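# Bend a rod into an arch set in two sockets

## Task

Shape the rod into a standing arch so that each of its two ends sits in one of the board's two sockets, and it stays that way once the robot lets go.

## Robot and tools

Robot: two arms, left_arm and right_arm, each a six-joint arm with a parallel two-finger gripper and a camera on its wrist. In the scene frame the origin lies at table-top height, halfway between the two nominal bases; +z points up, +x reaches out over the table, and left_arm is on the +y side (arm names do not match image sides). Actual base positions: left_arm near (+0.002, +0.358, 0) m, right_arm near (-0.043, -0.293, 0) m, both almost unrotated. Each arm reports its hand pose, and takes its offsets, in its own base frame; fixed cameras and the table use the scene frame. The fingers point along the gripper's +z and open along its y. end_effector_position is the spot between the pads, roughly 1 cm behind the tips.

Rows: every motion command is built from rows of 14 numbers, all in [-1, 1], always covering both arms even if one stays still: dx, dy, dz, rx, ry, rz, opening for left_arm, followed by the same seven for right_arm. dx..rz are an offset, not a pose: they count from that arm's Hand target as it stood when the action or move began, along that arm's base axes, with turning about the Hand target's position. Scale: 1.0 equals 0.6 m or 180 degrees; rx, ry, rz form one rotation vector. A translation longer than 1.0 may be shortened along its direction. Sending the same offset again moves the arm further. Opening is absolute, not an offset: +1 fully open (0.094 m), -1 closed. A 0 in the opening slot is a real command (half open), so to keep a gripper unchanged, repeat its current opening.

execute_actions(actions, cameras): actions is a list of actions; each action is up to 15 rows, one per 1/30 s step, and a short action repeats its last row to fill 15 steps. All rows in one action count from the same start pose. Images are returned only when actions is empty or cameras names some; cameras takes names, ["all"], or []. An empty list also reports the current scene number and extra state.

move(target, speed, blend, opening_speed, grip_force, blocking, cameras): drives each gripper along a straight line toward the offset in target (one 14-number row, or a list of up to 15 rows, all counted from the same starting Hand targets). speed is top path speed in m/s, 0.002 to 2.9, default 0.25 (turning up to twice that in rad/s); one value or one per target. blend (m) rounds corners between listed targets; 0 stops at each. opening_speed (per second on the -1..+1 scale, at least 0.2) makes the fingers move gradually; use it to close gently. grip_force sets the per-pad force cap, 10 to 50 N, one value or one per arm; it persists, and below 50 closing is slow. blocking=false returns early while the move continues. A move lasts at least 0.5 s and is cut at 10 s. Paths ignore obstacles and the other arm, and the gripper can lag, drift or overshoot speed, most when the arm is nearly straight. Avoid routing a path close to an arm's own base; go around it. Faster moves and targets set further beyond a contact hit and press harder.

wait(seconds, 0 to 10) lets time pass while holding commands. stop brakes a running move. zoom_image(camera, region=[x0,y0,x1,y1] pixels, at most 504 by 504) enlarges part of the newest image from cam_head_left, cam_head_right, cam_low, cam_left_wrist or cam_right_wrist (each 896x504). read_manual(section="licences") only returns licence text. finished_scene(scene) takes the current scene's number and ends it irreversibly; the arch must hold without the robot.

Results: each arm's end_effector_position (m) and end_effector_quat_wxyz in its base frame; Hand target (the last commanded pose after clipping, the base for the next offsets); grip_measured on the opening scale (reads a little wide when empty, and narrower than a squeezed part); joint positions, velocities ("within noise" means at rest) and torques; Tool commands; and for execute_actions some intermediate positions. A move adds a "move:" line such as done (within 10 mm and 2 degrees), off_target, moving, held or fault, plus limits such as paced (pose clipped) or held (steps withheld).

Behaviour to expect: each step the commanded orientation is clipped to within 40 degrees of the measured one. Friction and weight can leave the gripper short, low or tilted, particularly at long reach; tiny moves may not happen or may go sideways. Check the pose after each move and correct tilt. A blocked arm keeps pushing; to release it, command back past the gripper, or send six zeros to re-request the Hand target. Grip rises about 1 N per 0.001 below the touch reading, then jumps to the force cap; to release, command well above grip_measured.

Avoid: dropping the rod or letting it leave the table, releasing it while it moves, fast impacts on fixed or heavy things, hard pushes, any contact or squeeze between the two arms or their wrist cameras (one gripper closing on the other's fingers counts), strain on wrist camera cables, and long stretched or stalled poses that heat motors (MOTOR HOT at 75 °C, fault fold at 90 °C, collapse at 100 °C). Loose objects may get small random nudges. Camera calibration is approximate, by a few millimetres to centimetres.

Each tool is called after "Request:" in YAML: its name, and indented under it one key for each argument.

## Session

Request:
execute_actions:
  actions: []

Request:
zoom_image:
  camera: "cam_head_left"
  region: [130, 150, 500, 330]

Request:
zoom_image:
  camera: "cam_head_right"
  region: [170, 150, 520, 330]

Scene clock: 0.00 s.
left_arm: end_effector_position=(+0.3858, +0.0046, +0.0735) grip_measured=+1.000 end_effector_quat_wxyz=(+0.546, -0.023, +0.835, +0.057) | right_arm: end_effector_position=(+0.3853, -0.0370, +0.0808) grip_measured=+1.000 end_effector_quat_wxyz=(+0.545, +0.055, +0.831, -0.098)
Joint positions: left_arm=[-0.072 1.546 0.357 0.773 -0.187 -0.006 0.094] | right_arm=[0.007 1.524 0.369 0.747 0.23 -0.013 0.094]
Joint velocities: within noise
Joint torques (N m): no reading
Heat: left arm: 32 °C; right arm: 31 °C.
Hand target: left_arm +0.3884, +0.0046, +0.0786; +0.552, -0.024, +0.832, +0.057 | right_arm +0.3868, -0.0370, +0.0839; +0.548, +0.055, +0.829, -0.097
Tool commands: left_gripper/opening=+1.0 right_gripper/opening=+1.0
camera_calibration:
cam_left_wrist: T_world_to_cam=[[0.100034, -0.985953, -0.133757, -0.0207795], [-0.929818, -0.044783, -0.365285, 0.389753], [0.354164, 0.16091, -0.921236, 0.0613736], [0, 0, 0, 1]] pos_world=[0.342741, -0.0129089, 0.196131]
cam_right_wrist: T_world_to_cam=[[-0.169388, -0.982246, 0.0806298, 0.0236298], [-0.917565, 0.127316, -0.376651, 0.390986], [0.359698, -0.137783, -0.92284, 0.0597481], [0, 0, 0, 1]] pos_world=[0.341266, -0.0183361, 0.200498]

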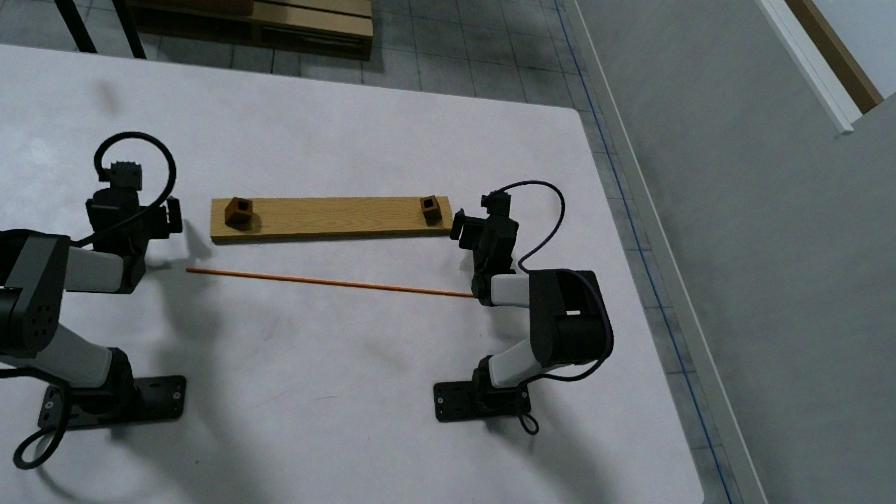

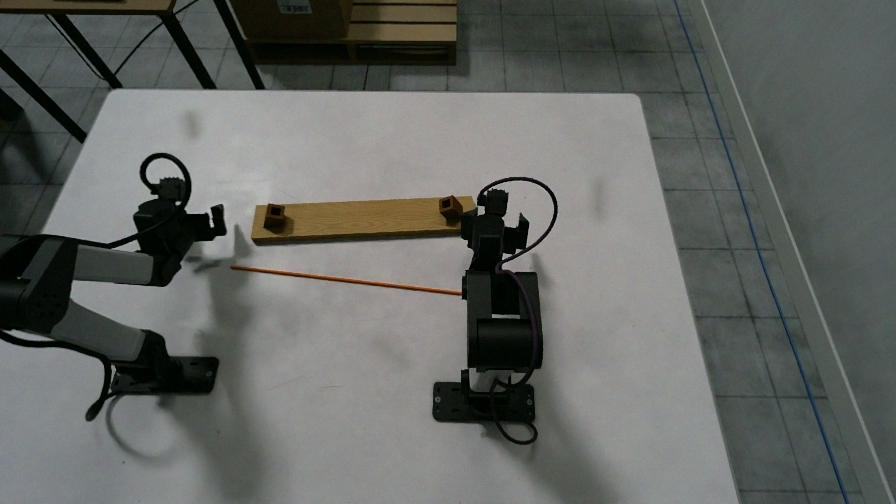

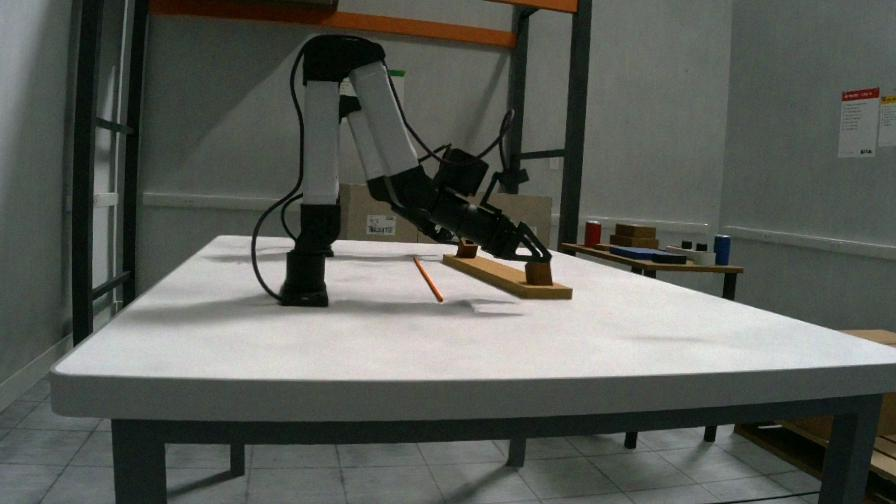

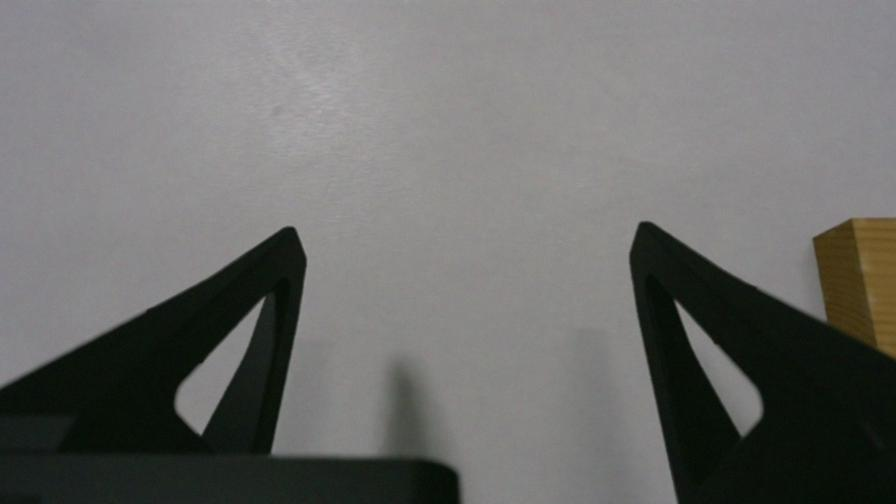

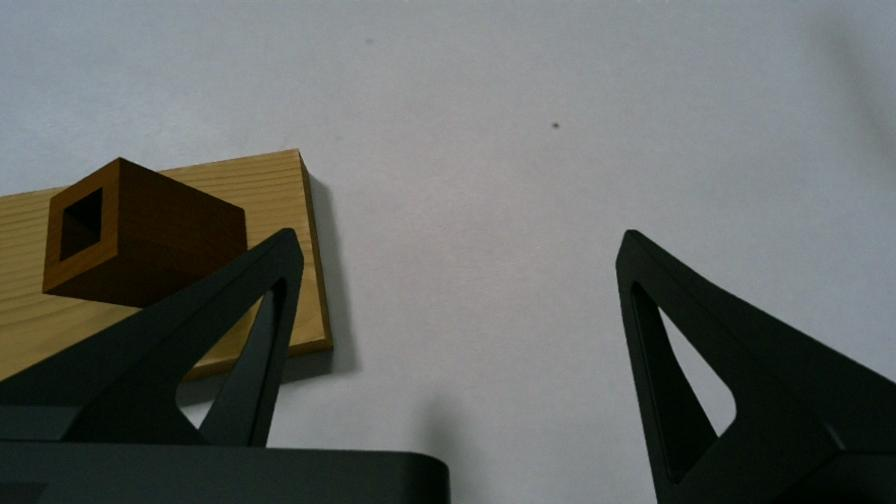

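Scaled by 1.362 from the camera's 896x504 image, which has a finer 1280x720 frame.

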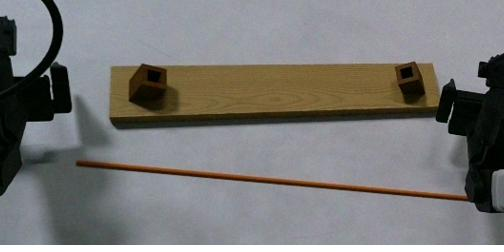

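Scaled by 1.440 from the camera's 896x504 image, which has a finer 1280x720 frame.

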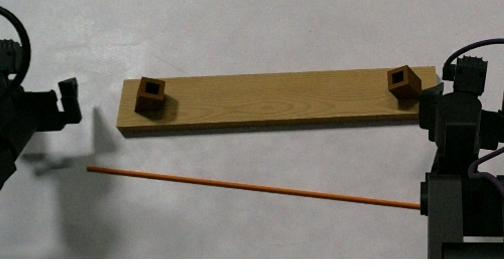

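Request:
move:
  target:
    - [-0.07,0,0.12,-0.0385,0.3725,-0.0162,1, -0.07,0,0.12,0.0655,0.3702,0.0372,1]
    - [-0.2095,-0.314,0.0357,0.285,0.3099,-0.4849,1, -0.2612,0.1475,0.0268,-0.2193,0.3513,0.4433,1]
  speed: 0.35
  blend: [0.03,0]
  cameras: ["cam_left_wrist","cam_right_wrist","cam_head_left"]

Scene clock: 16.10 s.
left_arm: end_effector_position=(+0.2665, -0.1829, +0.1010) grip_measured=+1.000 end_effector_quat_wxyz=(+0.001, +0.742, +0.670, +0.005) | right_arm: end_effector_position=(+0.2299, +0.0476, +0.0981) grip_measured=+1.000 end_effector_quat_wxyz=(-0.015, -0.665, +0.747, -0.001)
Joint positions: left_arm=[-0.606 1.766 1.432 -1.234 -0.009 1.066 0.094] | right_arm=[0.217 1.459 1.1 -1.238 0.017 -1.237 0.094]
Joint torques (N m): left_arm=[-0.44 -10.47 5.48 0.47 0.2 0.21] | right_arm=[-0.08 -5.65 4.12 0.35 -0.26 -0.08]
Heat: left arm: 34 °C; right arm: 32 °C.
Hand target: left_arm +0.2627, -0.1839, +0.1000; +0.000, +0.749, +0.663, +0.000 | right_arm +0.2301, +0.0515, +0.1000; +0.000, -0.669, +0.743, +0.000
Off the commanded pose: left_arm 0.004 m, 1 deg | right_arm 0.004 m, 2 deg.
move: done
camera_calibration:
cam_left_wrist: T_world_to_cam=[[-0.986641, 0.159666, -0.0323332, 0.298779], [0.0895853, 0.69755, 0.710914, 0.0358199], [0.136063, 0.698521, -0.702535, 0.293532], [0, 0, 0, 1]] pos_world=[0.25164, -0.277729, 0.190412]
cam_right_wrist: T_world_to_cam=[[0.990609, -0.125698, -0.0537884, -0.215201], [-0.0485414, -0.691121, 0.721107, -0.0243428], [-0.127816, -0.711725, -0.690732, 0.259948], [0, 0, 0, 1]] pos_world=[0.245224, 0.141138, 0.185533]
Images, in order (width x height): cam_head_left 896x504, cam_left_wrist 896x504, cam_right_wrist 896x504.

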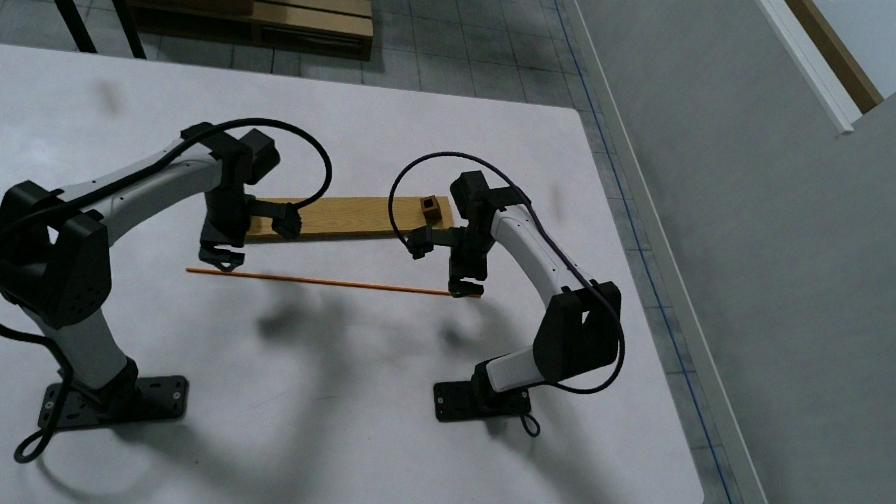

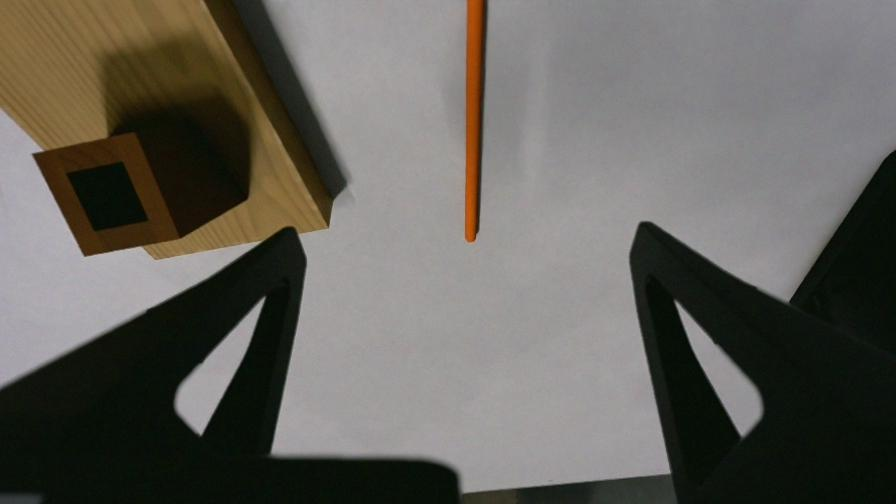

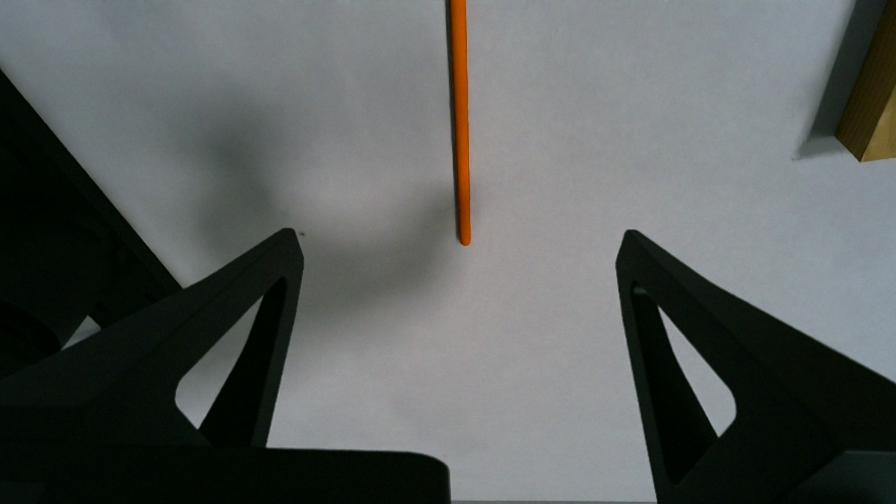

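Request:
move:
  target:
    - [-0.004,0,-0.1167,0,0,0,0.2, 0.003,0,-0.1225,0,0,0,0.2]
    - [-0.004,0,-0.1608,0,0,0,0.2, 0.003,0,-0.1633,0,0,0,0.2]
  speed: [0.15,0.05]
  blend: [0.003,0]
  opening_speed: 1.2
  cameras: ["cam_left_wrist","cam_right_wrist"]

Scene clock: 26.47 s.
left_arm: end_effector_position=(+0.2626, -0.1810, +0.0124) grip_measured=+0.201 end_effector_quat_wxyz=(+0.001, +0.743, +0.669, +0.005) | right_arm: end_effector_position=(+0.2301, +0.0478, +0.0079) grip_measured=+0.203 end_effector_quat_wxyz=(-0.007, -0.666, +0.746, -0.006)
Joint positions: left_arm=[-0.608 1.838 1.156 -0.884 -0.009 1.066 0.056] | right_arm=[0.217 1.554 0.811 -0.834 0.016 -1.24 0.057]
Joint torques (N m): left_arm=[-0.65 -8.35 4.64 0.77 0.2 0.17] | right_arm=[-0.24 -2.95 3.66 0.6 -0.26 -0.05]
Heat: left arm: 36 °C; right arm: 33 °C.
Hand target: left_arm +0.2603, -0.1839, +0.0036; +0.000, +0.749, +0.663, +0.000 | right_arm +0.2319, +0.0515, +0.0020; +0.001, -0.669, +0.743, +0.000
Off the commanded pose: left_arm 0.010 m, 1 deg | right_arm 0.007 m, 1 deg.
move: done
camera_calibration:
cam_left_wrist: T_world_to_cam=[[-0.986184, 0.162265, -0.0333431, 0.29215], [0.090782, 0.697748, 0.710567, 0.0975798], [0.138565, 0.697723, -0.702839, 0.229652], [0, 0, 0, 1]] pos_world=[0.247433, -0.275725, 0.101812]
cam_right_wrist: T_world_to_cam=[[0.991838, -0.122484, -0.035417, -0.220795], [-0.060241, -0.694991, 0.71649, 0.043761], [-0.112373, -0.708509, -0.696697, 0.194167], [0, 0, 0, 1]] pos_world=[0.243448, 0.140939, 0.0961018]
Images, in order (width x height): cam_left_wrist 896x504, cam_right_wrist 896x504.

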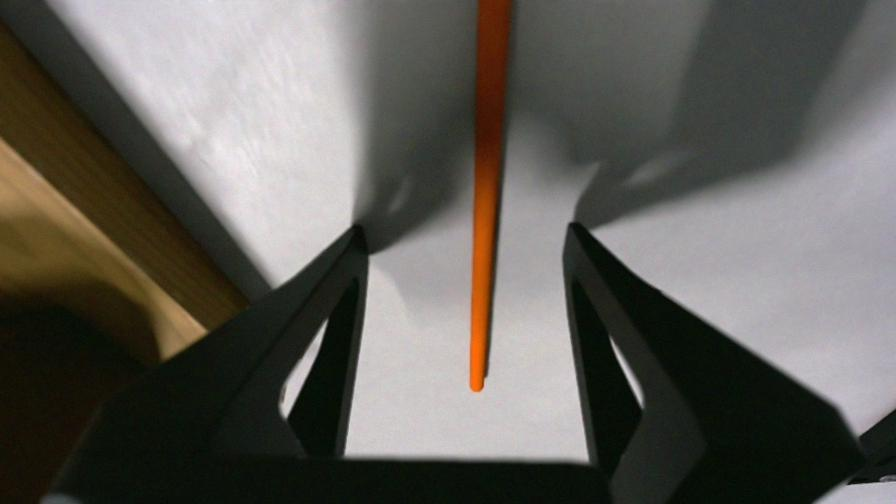

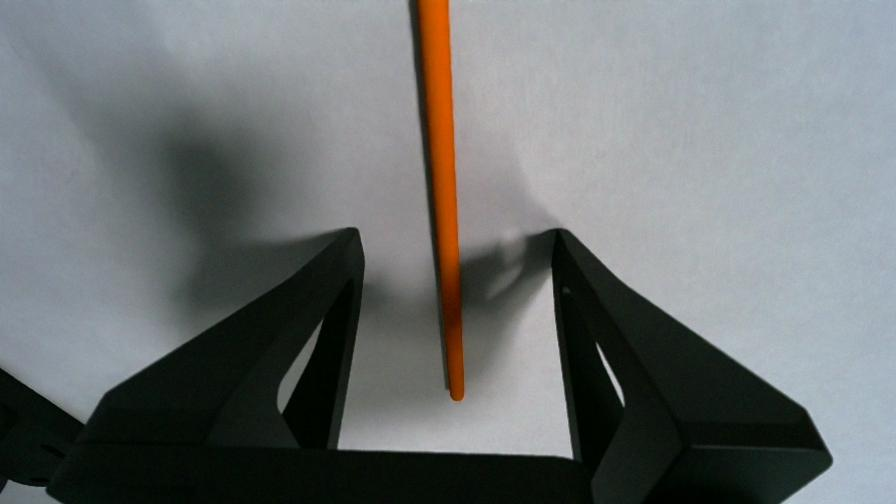

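Request:
move:
  target:
    - [0,0,0,0,0,0,-1, 0,0,0,0,0,0,-1]
    - [0,0,0.085,0,0,0,-1, 0,0,0.085,0,0,0,-1]
  speed: 0.08
  opening_speed: 1.0
  cameras: ["cam_left_wrist","cam_right_wrist"]

Scene clock: 30.33 s.
left_arm: end_effector_position=(+0.2626, -0.1826, +0.0415) grip_measured=-0.920 end_effector_quat_wxyz=(-0.003, +0.743, +0.669, +0.001) | right_arm: end_effector_position=(+0.2286, +0.0485, +0.0430) grip_measured=-0.905 end_effector_quat_wxyz=(-0.012, -0.666, +0.746, +0.001)
Joint positions: left_arm=[-0.609 1.809 1.244 -1.012 -0.003 1.066 0.004] | right_arm=[0.217 1.502 0.915 -1.005 0.01 -1.241 0.004]
Joint torques (N m): left_arm=[-0.59 -12.51 7.9 -0.04 0.14 0.18] | right_arm=[-0.23 -5.64 6.53 -0.03 -0.2 -0.05]
Heat: left arm: 37 °C; right arm: 33 °C.
Hand target: left_arm +0.2603, -0.1838, +0.0545; +0.000, +0.749, +0.663, +0.000 | right_arm +0.2318, +0.0515, +0.0529; +0.000, -0.669, +0.743, +0.000
Off the commanded pose: left_arm 0.013 m, 1 deg | right_arm 0.011 m, 2 deg.
move: off_target (left_arm, right_arm)
camera_calibration:
cam_left_wrist: T_world_to_cam=[[-0.9864, 0.163044, -0.02078, 0.293111], [0.100209, 0.696778, 0.710253, 0.0753358], [0.130282, 0.698511, -0.70364, 0.2536], [0, 0, 0, 1]] pos_world=[0.248536, -0.277425, 0.131026]
cam_right_wrist: T_world_to_cam=[[0.991126, -0.12209, -0.0525662, -0.217105], [-0.0478753, -0.69679, 0.715676, 0.0163002], [-0.124004, -0.706809, -0.696451, 0.221545], [0, 0, 0, 1]] pos_world=[0.243432, 0.141441, 0.131217]
Images, in order (width x height): cam_left_wrist 896x504, cam_right_wrist 896x504.

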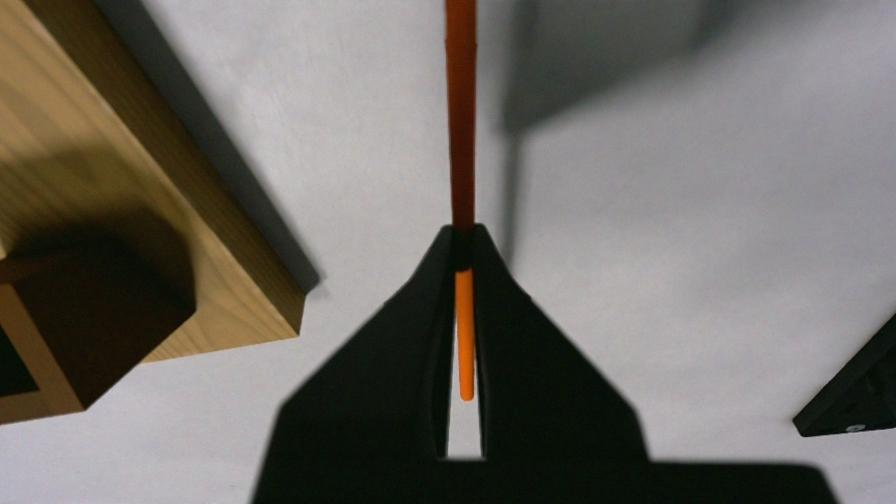

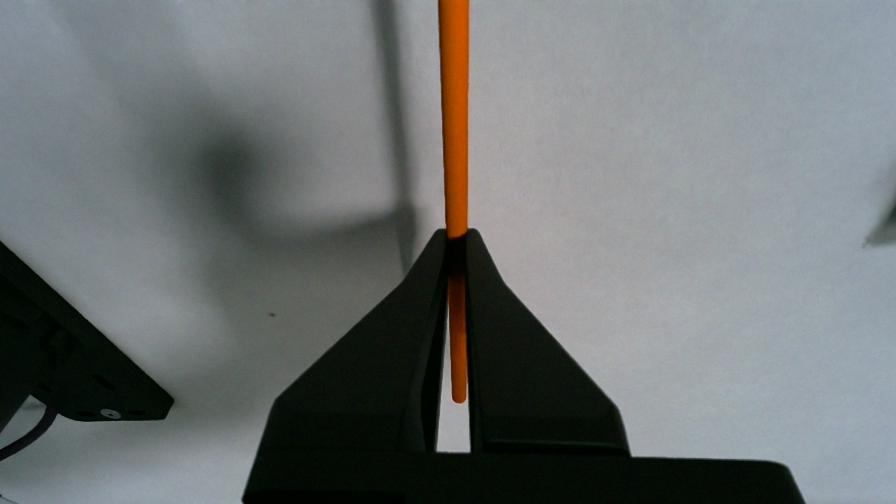

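Request:
move:
  target:
    - [0,0,0,0,0,0,0.1, 0,0,0,0,0,0,-1]
    - [0,0,0,0,0,0,0.1, 0,0,0.013,0.0283,-0.003,0,-1]
  speed: 0.06
  opening_speed: 0.7
  cameras: ["cam_left_wrist","cam_low"]

Request:
zoom_image:
  camera: "cam_low"
  region: [370, 190, 510, 310]

Scene clock: 35.20 s.
left_arm: end_effector_position=(+0.2612, -0.1817, +0.0416) grip_measured=+0.098 end_effector_quat_wxyz=(-0.007, +0.743, +0.669, +0.000) | right_arm: end_effector_position=(+0.2270, +0.0476, +0.0501) grip_measured=-0.905 end_effector_quat_wxyz=(+0.014, -0.667, +0.744, +0.028)
Joint positions: left_arm=[-0.609 1.809 1.244 -1.019 -0.003 1.066 0.052] | right_arm=[0.16 1.471 0.915 -1.021 -0.063 -1.302 0.004]
Joint torques (N m): left_arm=[-0.61 -12.53 7.86 0.03 0.13 0.18] | right_arm=[-0.73 -5.6 6.64 0.08 -0.37 0.01]
Heat: left arm: 38 °C; right arm: 33 °C.
Hand target: left_arm +0.2603, -0.1838, +0.0545; +0.000, +0.749, +0.663, +0.000 | right_arm +0.2319, +0.0515, +0.0608; +0.034, -0.668, +0.743, +0.030
Off the commanded pose: left_arm 0.013 m, 1 deg | right_arm 0.012 m, 2 deg.
move: off_target (left_arm, right_arm)
camera_calibration:
cam_left_wrist: T_world_to_cam=[[-0.986498, 0.163141, -0.0143998, 0.291341], [0.104401, 0.694163, 0.712207, 0.073134], [0.126186, 0.701087, -0.701822, 0.254647], [0, 0, 0, 1]] pos_world=[0.247639, -0.276826, 0.130826]
Images, in order (width x height): cam_low 896x504, cam_left_wrist 896x504.

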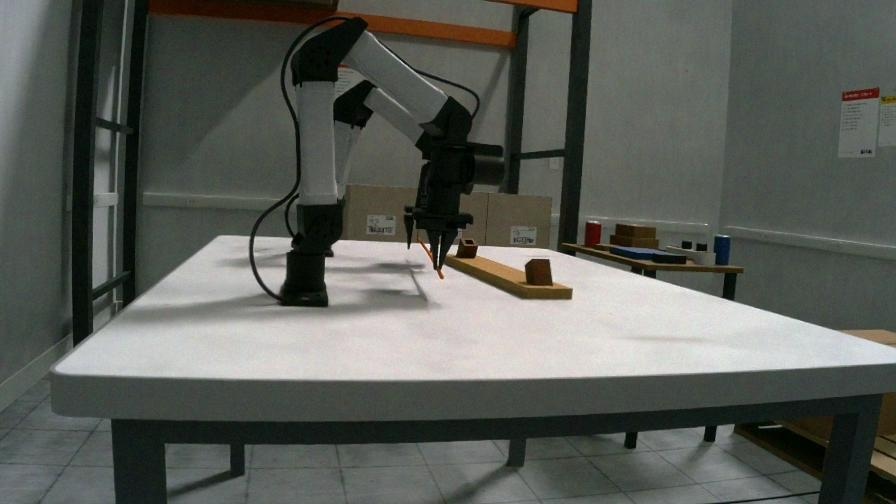

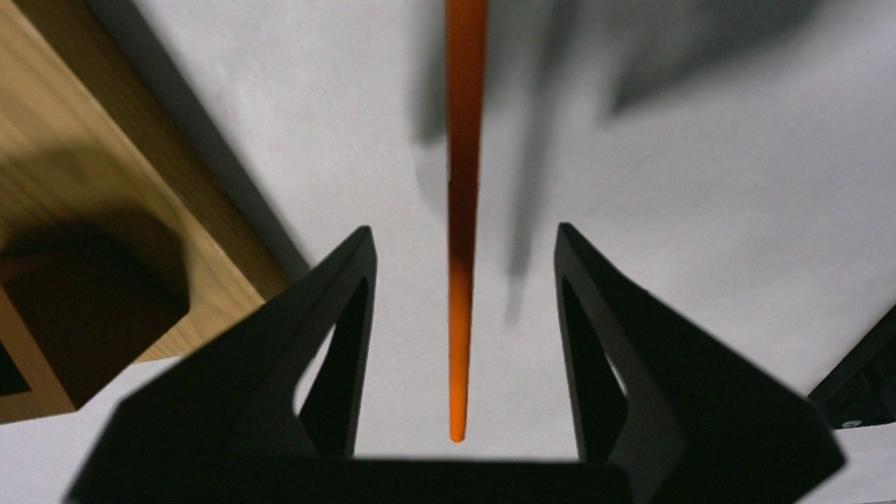

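Scaled by 3.600 from the camera's 896x504 image, which has a finer 1280x720 frame.

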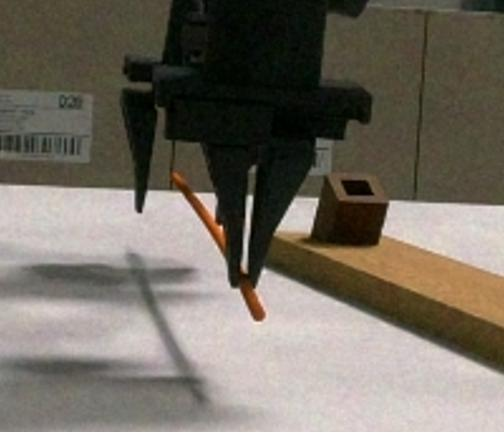

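Request:
move:
  target: [0,0,0,0,0,0,-1, 0,0,0,0,0,0,-1]
  opening_speed: 0.9
  cameras: ["cam_left_wrist"]

Scene clock: 38.47 s.
left_arm: end_effector_position=(+0.2609, -0.1814, +0.0416) grip_measured=-0.913 end_effector_quat_wxyz=(-0.007, +0.743, +0.669, +0.000) | right_arm: end_effector_position=(+0.2269, +0.0479, +0.0501) grip_measured=-0.905 end_effector_quat_wxyz=(+0.014, -0.667, +0.744, +0.029)
Joint positions: left_arm=[-0.609 1.809 1.244 -1.021 -0.003 1.066 0.004] | right_arm=[0.16 1.471 0.915 -1.022 -0.064 -1.302 0.004]
Joint torques (N m): left_arm=[-0.58 -12.52 7.87 0.03 0.14 0.18] | right_arm=[-0.72 -5.59 6.64 0.1 -0.35 -0.06]
Heat: left arm: 40 °C; right arm: 33 °C.
Hand target: left_arm +0.2602, -0.1838, +0.0545; +0.000, +0.749, +0.663, +0.000 | right_arm +0.2319, +0.0515, +0.0608; +0.034, -0.668, +0.743, +0.030
Off the commanded pose: left_arm 0.013 m, 1 deg | right_arm 0.012 m, 2 deg.
move: off_target (left_arm, right_arm)
camera_calibration:
cam_left_wrist: T_world_to_cam=[[-0.986527, 0.163077, -0.013075, 0.290942], [0.105208, 0.693591, 0.712644, 0.072742], [0.125284, 0.701667, -0.701404, 0.254861], [0, 0, 0, 1]] pos_world=[0.247439, -0.276727, 0.130725]
Images, in order (width x height): cam_left_wrist 896x504.

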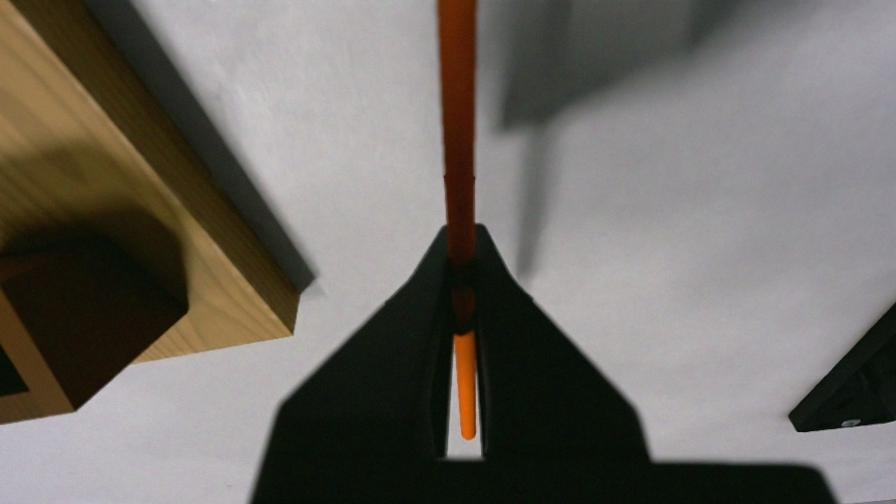

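Request:
move:
  target:
    - [0,0,0.025,0,0,0,-1, 0,0,0.025,0,0,0,-1]
    - [0,0,0.025,0,0,0,-1, 0,0,0.025,0,0,0,0.2]
    - [0,0,0.025,-0.0292,0.0036,0,-1, 0,0,0.012,-0.0283,0.003,0,0.2]
  speed: 0.06
  opening_speed: 0.8
  cameras: ["cam_right_wrist","cam_low"]

Request:
zoom_image:
  camera: "cam_low"
  region: [370, 190, 510, 310]

Scene clock: 44.33 s.
left_arm: end_effector_position=(+0.2610, -0.1837, +0.0624) grip_measured=-0.913 end_effector_quat_wxyz=(+0.016, +0.745, +0.666, -0.030) | right_arm: end_effector_position=(+0.2263, +0.0518, +0.0644) grip_measured=+0.197 end_effector_quat_wxyz=(+0.001, -0.669, +0.743, +0.008)
Joint positions: left_arm=[-0.577 1.765 1.275 -1.066 0.066 1.104 0.004] | right_arm=[0.213 1.456 0.962 -1.084 -0.015 -1.253 0.056]
Joint torques (N m): left_arm=[0.64 -12.83 5.45 0.53 0.33 0.21] | right_arm=[0.09 -3.06 6.71 0.19 0.03 0.07]
Heat: left arm: 41 °C; right arm: 33 °C.
Hand target: left_arm +0.2603, -0.1839, +0.0695; +0.030, +0.748, +0.662, -0.035 | right_arm +0.2319, +0.0516, +0.0680; +0.001, -0.669, +0.743, +0.000
Off the commanded pose: left_arm 0.007 m, 2 deg | right_arm 0.007 m, 1 deg.
move: done; target 2's new opening was sent with right_arm's hand 0.012 m and 2 deg from that target
camera_calibration:
cam_right_wrist: T_world_to_cam=[[0.992586, -0.111955, -0.0473203, -0.214506], [-0.0477422, -0.717155, 0.695277, 0.005512], [-0.111776, -0.687863, -0.717183, 0.23598], [0, 0, 0, 1]] pos_world=[0.239556, 0.14226, 0.155258]
Images, in order (width x height): cam_low 896x504, cam_right_wrist 896x504.

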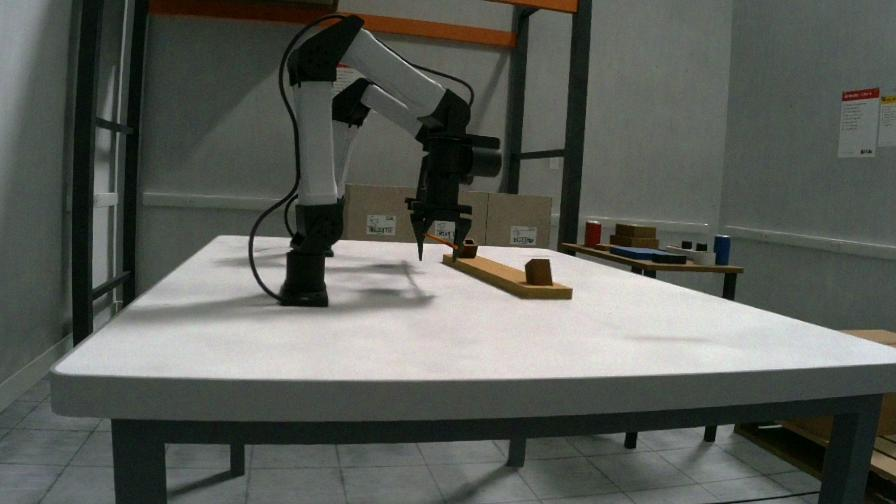

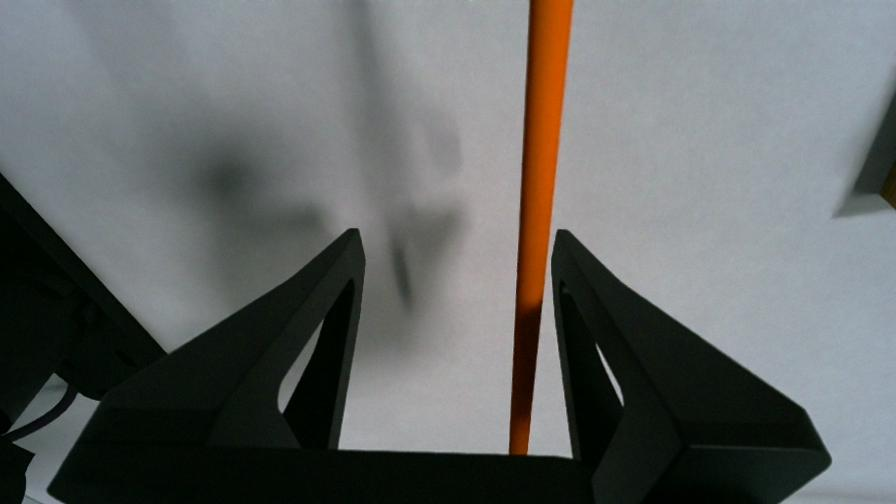

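Scaled by 3.600 from the camera's 896x504 image, which has a finer 1280x720 frame.

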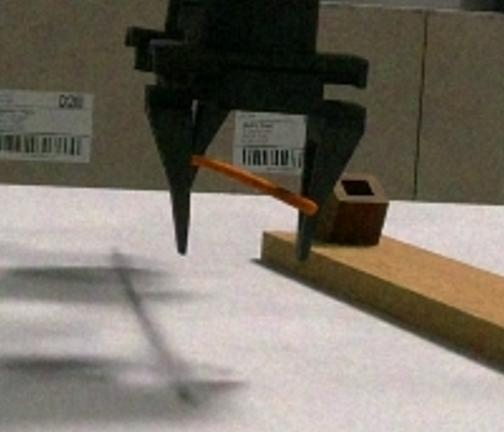

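Request:
move:
  target: [0,0,0,0,0,0,-1, 0.03,0,0.024,0,0,0,0.2]
  speed: 0.06
  cameras: ["cam_right_wrist","cam_low"]

Request:
zoom_image:
  camera: "cam_low"
  region: [370, 190, 510, 310]

Scene clock: 47.33 s.
left_arm: end_effector_position=(+0.2610, -0.1838, +0.0624) grip_measured=-0.913 end_effector_quat_wxyz=(+0.016, +0.745, +0.666, -0.030) | right_arm: end_effector_position=(+0.2466, +0.0546, +0.0799) grip_measured=+0.197 end_effector_quat_wxyz=(+0.007, -0.668, +0.744, +0.004)
Joint positions: left_arm=[-0.577 1.765 1.275 -1.065 0.066 1.105 0.004] | right_arm=[0.208 1.507 1.071 -1.127 -0.014 -1.255 0.056]
Joint torques (N m): left_arm=[0.61 -12.85 5.44 0.52 0.33 0.23] | right_arm=[-0.72 -3.14 6.8 0.09 0.02 -0.06]
Heat: left arm: 42 °C; right arm: 33 °C.
Hand target: left_arm +0.2603, -0.1838, +0.0695; +0.030, +0.748, +0.662, -0.035 | right_arm +0.2500, +0.0516, +0.0824; +0.001, -0.669, +0.743, +0.000
Off the commanded pose: left_arm 0.007 m, 2 deg | right_arm 0.005 m, 1 deg.
move: done
camera_calibration:
cam_right_wrist: T_world_to_cam=[[0.992749, -0.115603, -0.0329436, -0.2346], [-0.0606902, -0.718601, 0.692769, 0.00118434], [-0.103759, -0.685746, -0.720407, 0.249561], [0, 0, 0, 1]] pos_world=[0.258865, 0.144866, 0.171237]
Images, in order (width x height): cam_low 896x504, cam_right_wrist 896x504.

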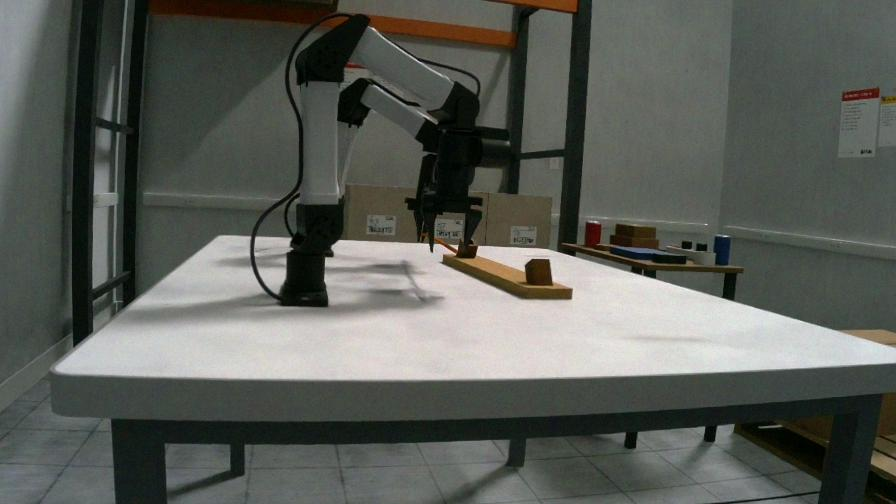

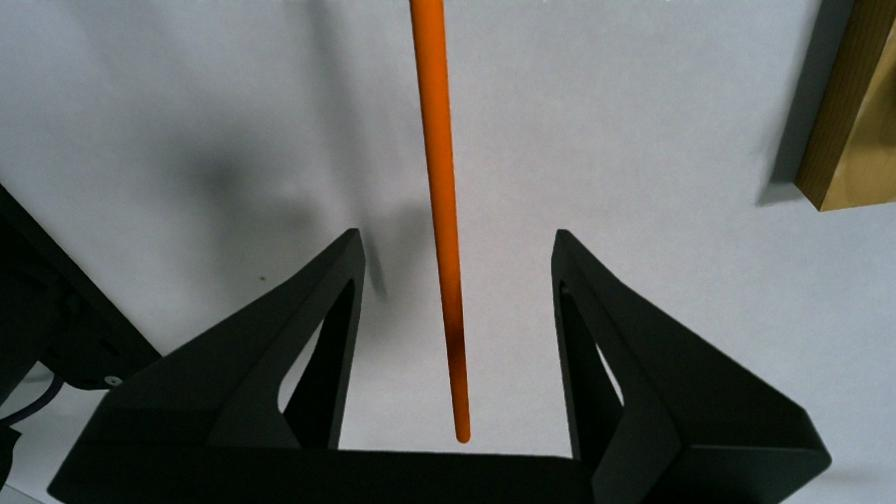

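Scaled by 3.600 from the camera's 896x504 image, which has a finer 1280x720 frame.

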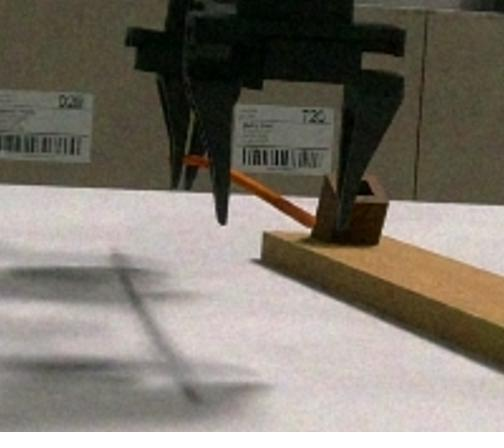

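Request:
move:
  target: [0,0,0,0,0,0,-1, 0,0,0,0,0,0,-1]
  opening_speed: 0.9
  cameras: ["all"]

Request:
zoom_image:
  camera: "cam_head_left"
  region: [140, 170, 500, 330]

Request:
zoom_image:
  camera: "cam_low"
  region: [370, 190, 510, 310]

Scene clock: 50.60 s.
left_arm: end_effector_position=(+0.2614, -0.1841, +0.0624) grip_measured=-0.913 end_effector_quat_wxyz=(+0.017, +0.745, +0.666, -0.030) | right_arm: end_effector_position=(+0.2457, +0.0544, +0.0799) grip_measured=-0.895 end_effector_quat_wxyz=(+0.005, -0.669, +0.743, +0.005)
Joint positions: left_arm=[-0.577 1.765 1.275 -1.063 0.066 1.105 0.004] | right_arm=[0.208 1.507 1.071 -1.131 -0.014 -1.258 0.005]
Joint torques (N m): left_arm=[0.64 -12.83 5.42 0.51 0.33 0.23] | right_arm=[-0.72 -3.15 6.82 0.14 0.01 -0.03]
Heat: left arm: 43 °C; right arm: 33 °C.
Hand target: left_arm +0.2603, -0.1839, +0.0695; +0.030, +0.748, +0.662, -0.035 | right_arm +0.2500, +0.0516, +0.0824; +0.001, -0.669, +0.743, +0.000
Off the commanded pose: left_arm 0.007 m, 2 deg | right_arm 0.006 m, 1 deg.
move: done
camera_calibration:
cam_left_wrist: T_world_to_cam=[[-0.985525, 0.168918, -0.0144157, 0.293113], [0.118012, 0.74459, 0.657007, 0.0691358], [0.121714, 0.645796, -0.753746, 0.265235], [0, 0, 0, 1]] pos_world=[0.248429, -0.272278, 0.158722]
cam_right_wrist: T_world_to_cam=[[0.992981, -0.112648, -0.0360373, -0.233784], [-0.0562688, -0.717959, 0.693807, -0.00021643], [-0.104029, -0.68691, -0.719258, 0.249309], [0, 0, 0, 1]] pos_world=[0.258066, 0.144762, 0.171042]

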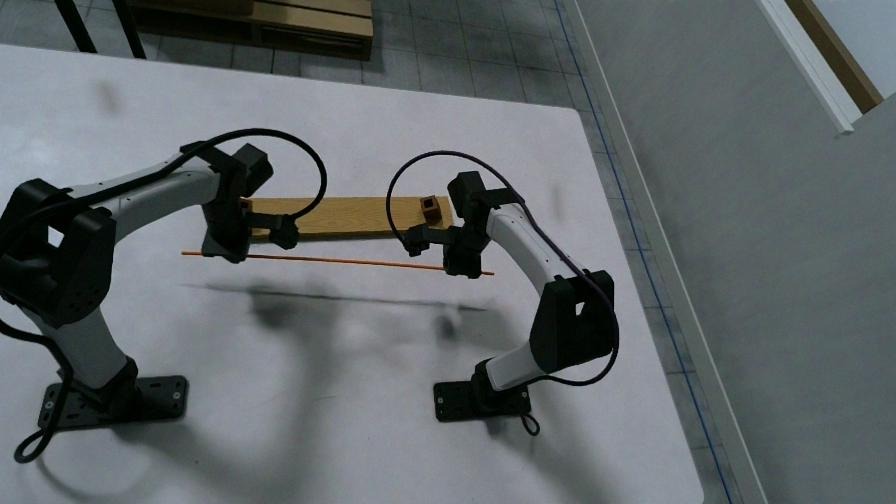

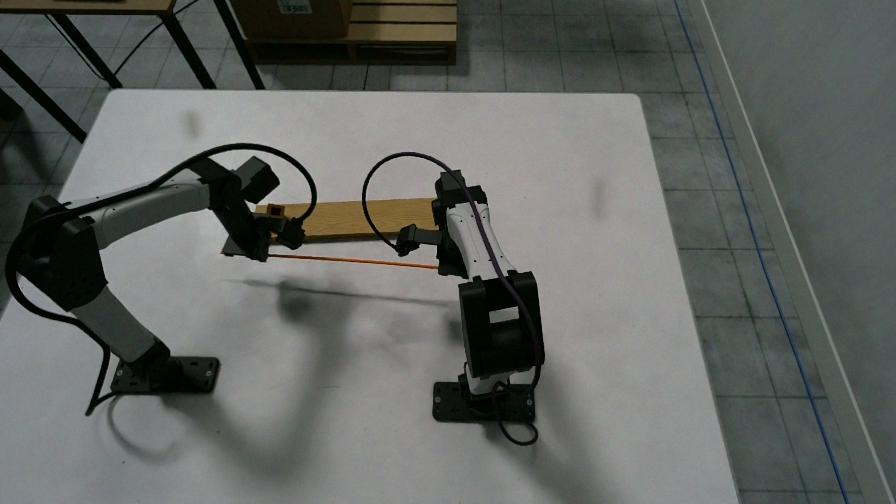

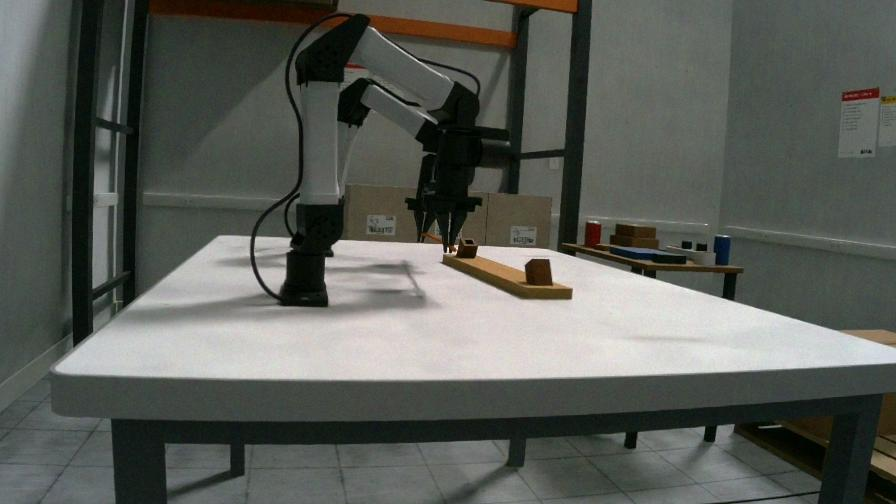

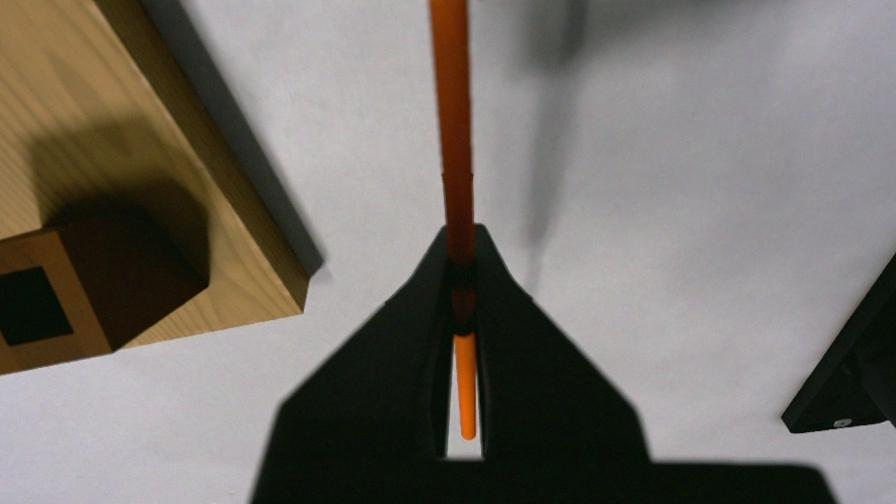

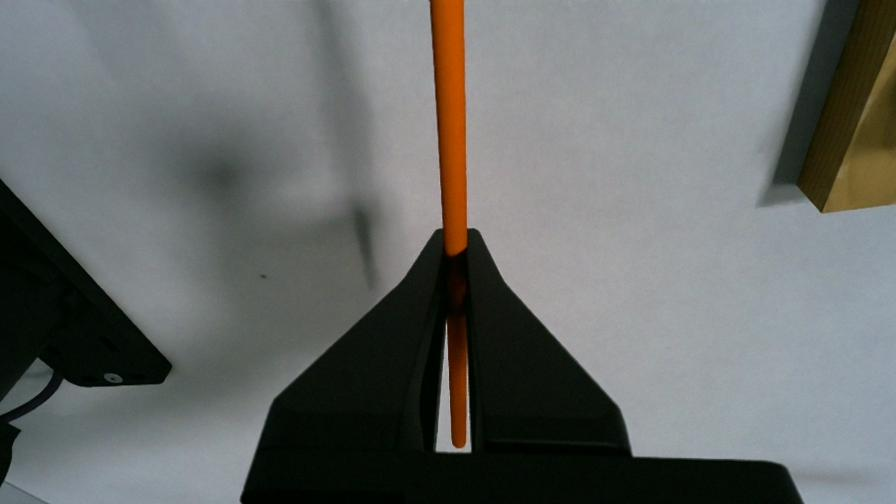

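Scaled by 1.400 from the camera's 896x504 image, which has a finer 1280x720 frame.

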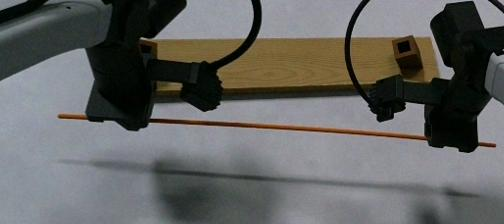

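Scaled by 3.600 from the camera's 896x504 image, which has a finer 1280x720 frame.

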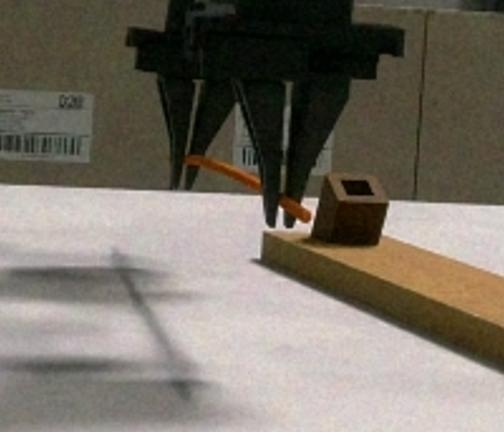

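Request:
move:
  target: [-0.05,0,0.108,0,0,0.0556,-1, 0.05,0,0.083,0,0,0.0556,-1]
  speed: 0.12

Scene clock: 62.57 s.
left_arm: end_effector_position=(+0.2345, -0.1834, +0.1220) grip_measured=-0.913 end_effector_quat_wxyz=(+0.029, +0.690, +0.723, -0.030) | right_arm: end_effector_position=(+0.2782, +0.0542, +0.1305) grip_measured=-0.895 end_effector_quat_wxyz=(-0.008, +0.730, -0.684, +0.000)
Joint positions: left_arm=[-0.625 1.62 1.349 -1.25 0.066 0.897 0.004] | right_arm=[0.186 1.601 1.366 -1.322 -0.01 -1.45 0.005]
Joint torques (N m): left_arm=[-0.61 -10.48 8.58 0.17 0.2 -0.05] | right_arm=[-0.72 -3.81 6.82 0.06 -0.03 -0.04]
Heat: left arm: 45 °C; right arm: 34 °C.
Hand target: left_arm +0.2303, -0.1838, +0.1345; +0.033, +0.688, +0.725, -0.032 | right_arm +0.2800, +0.0515, +0.1322; -0.001, +0.731, -0.682, +0.000
Off the commanded pose: left_arm 0.013 m, 1 deg | right_arm 0.004 m, 1 deg.
move: off_target (left_arm)


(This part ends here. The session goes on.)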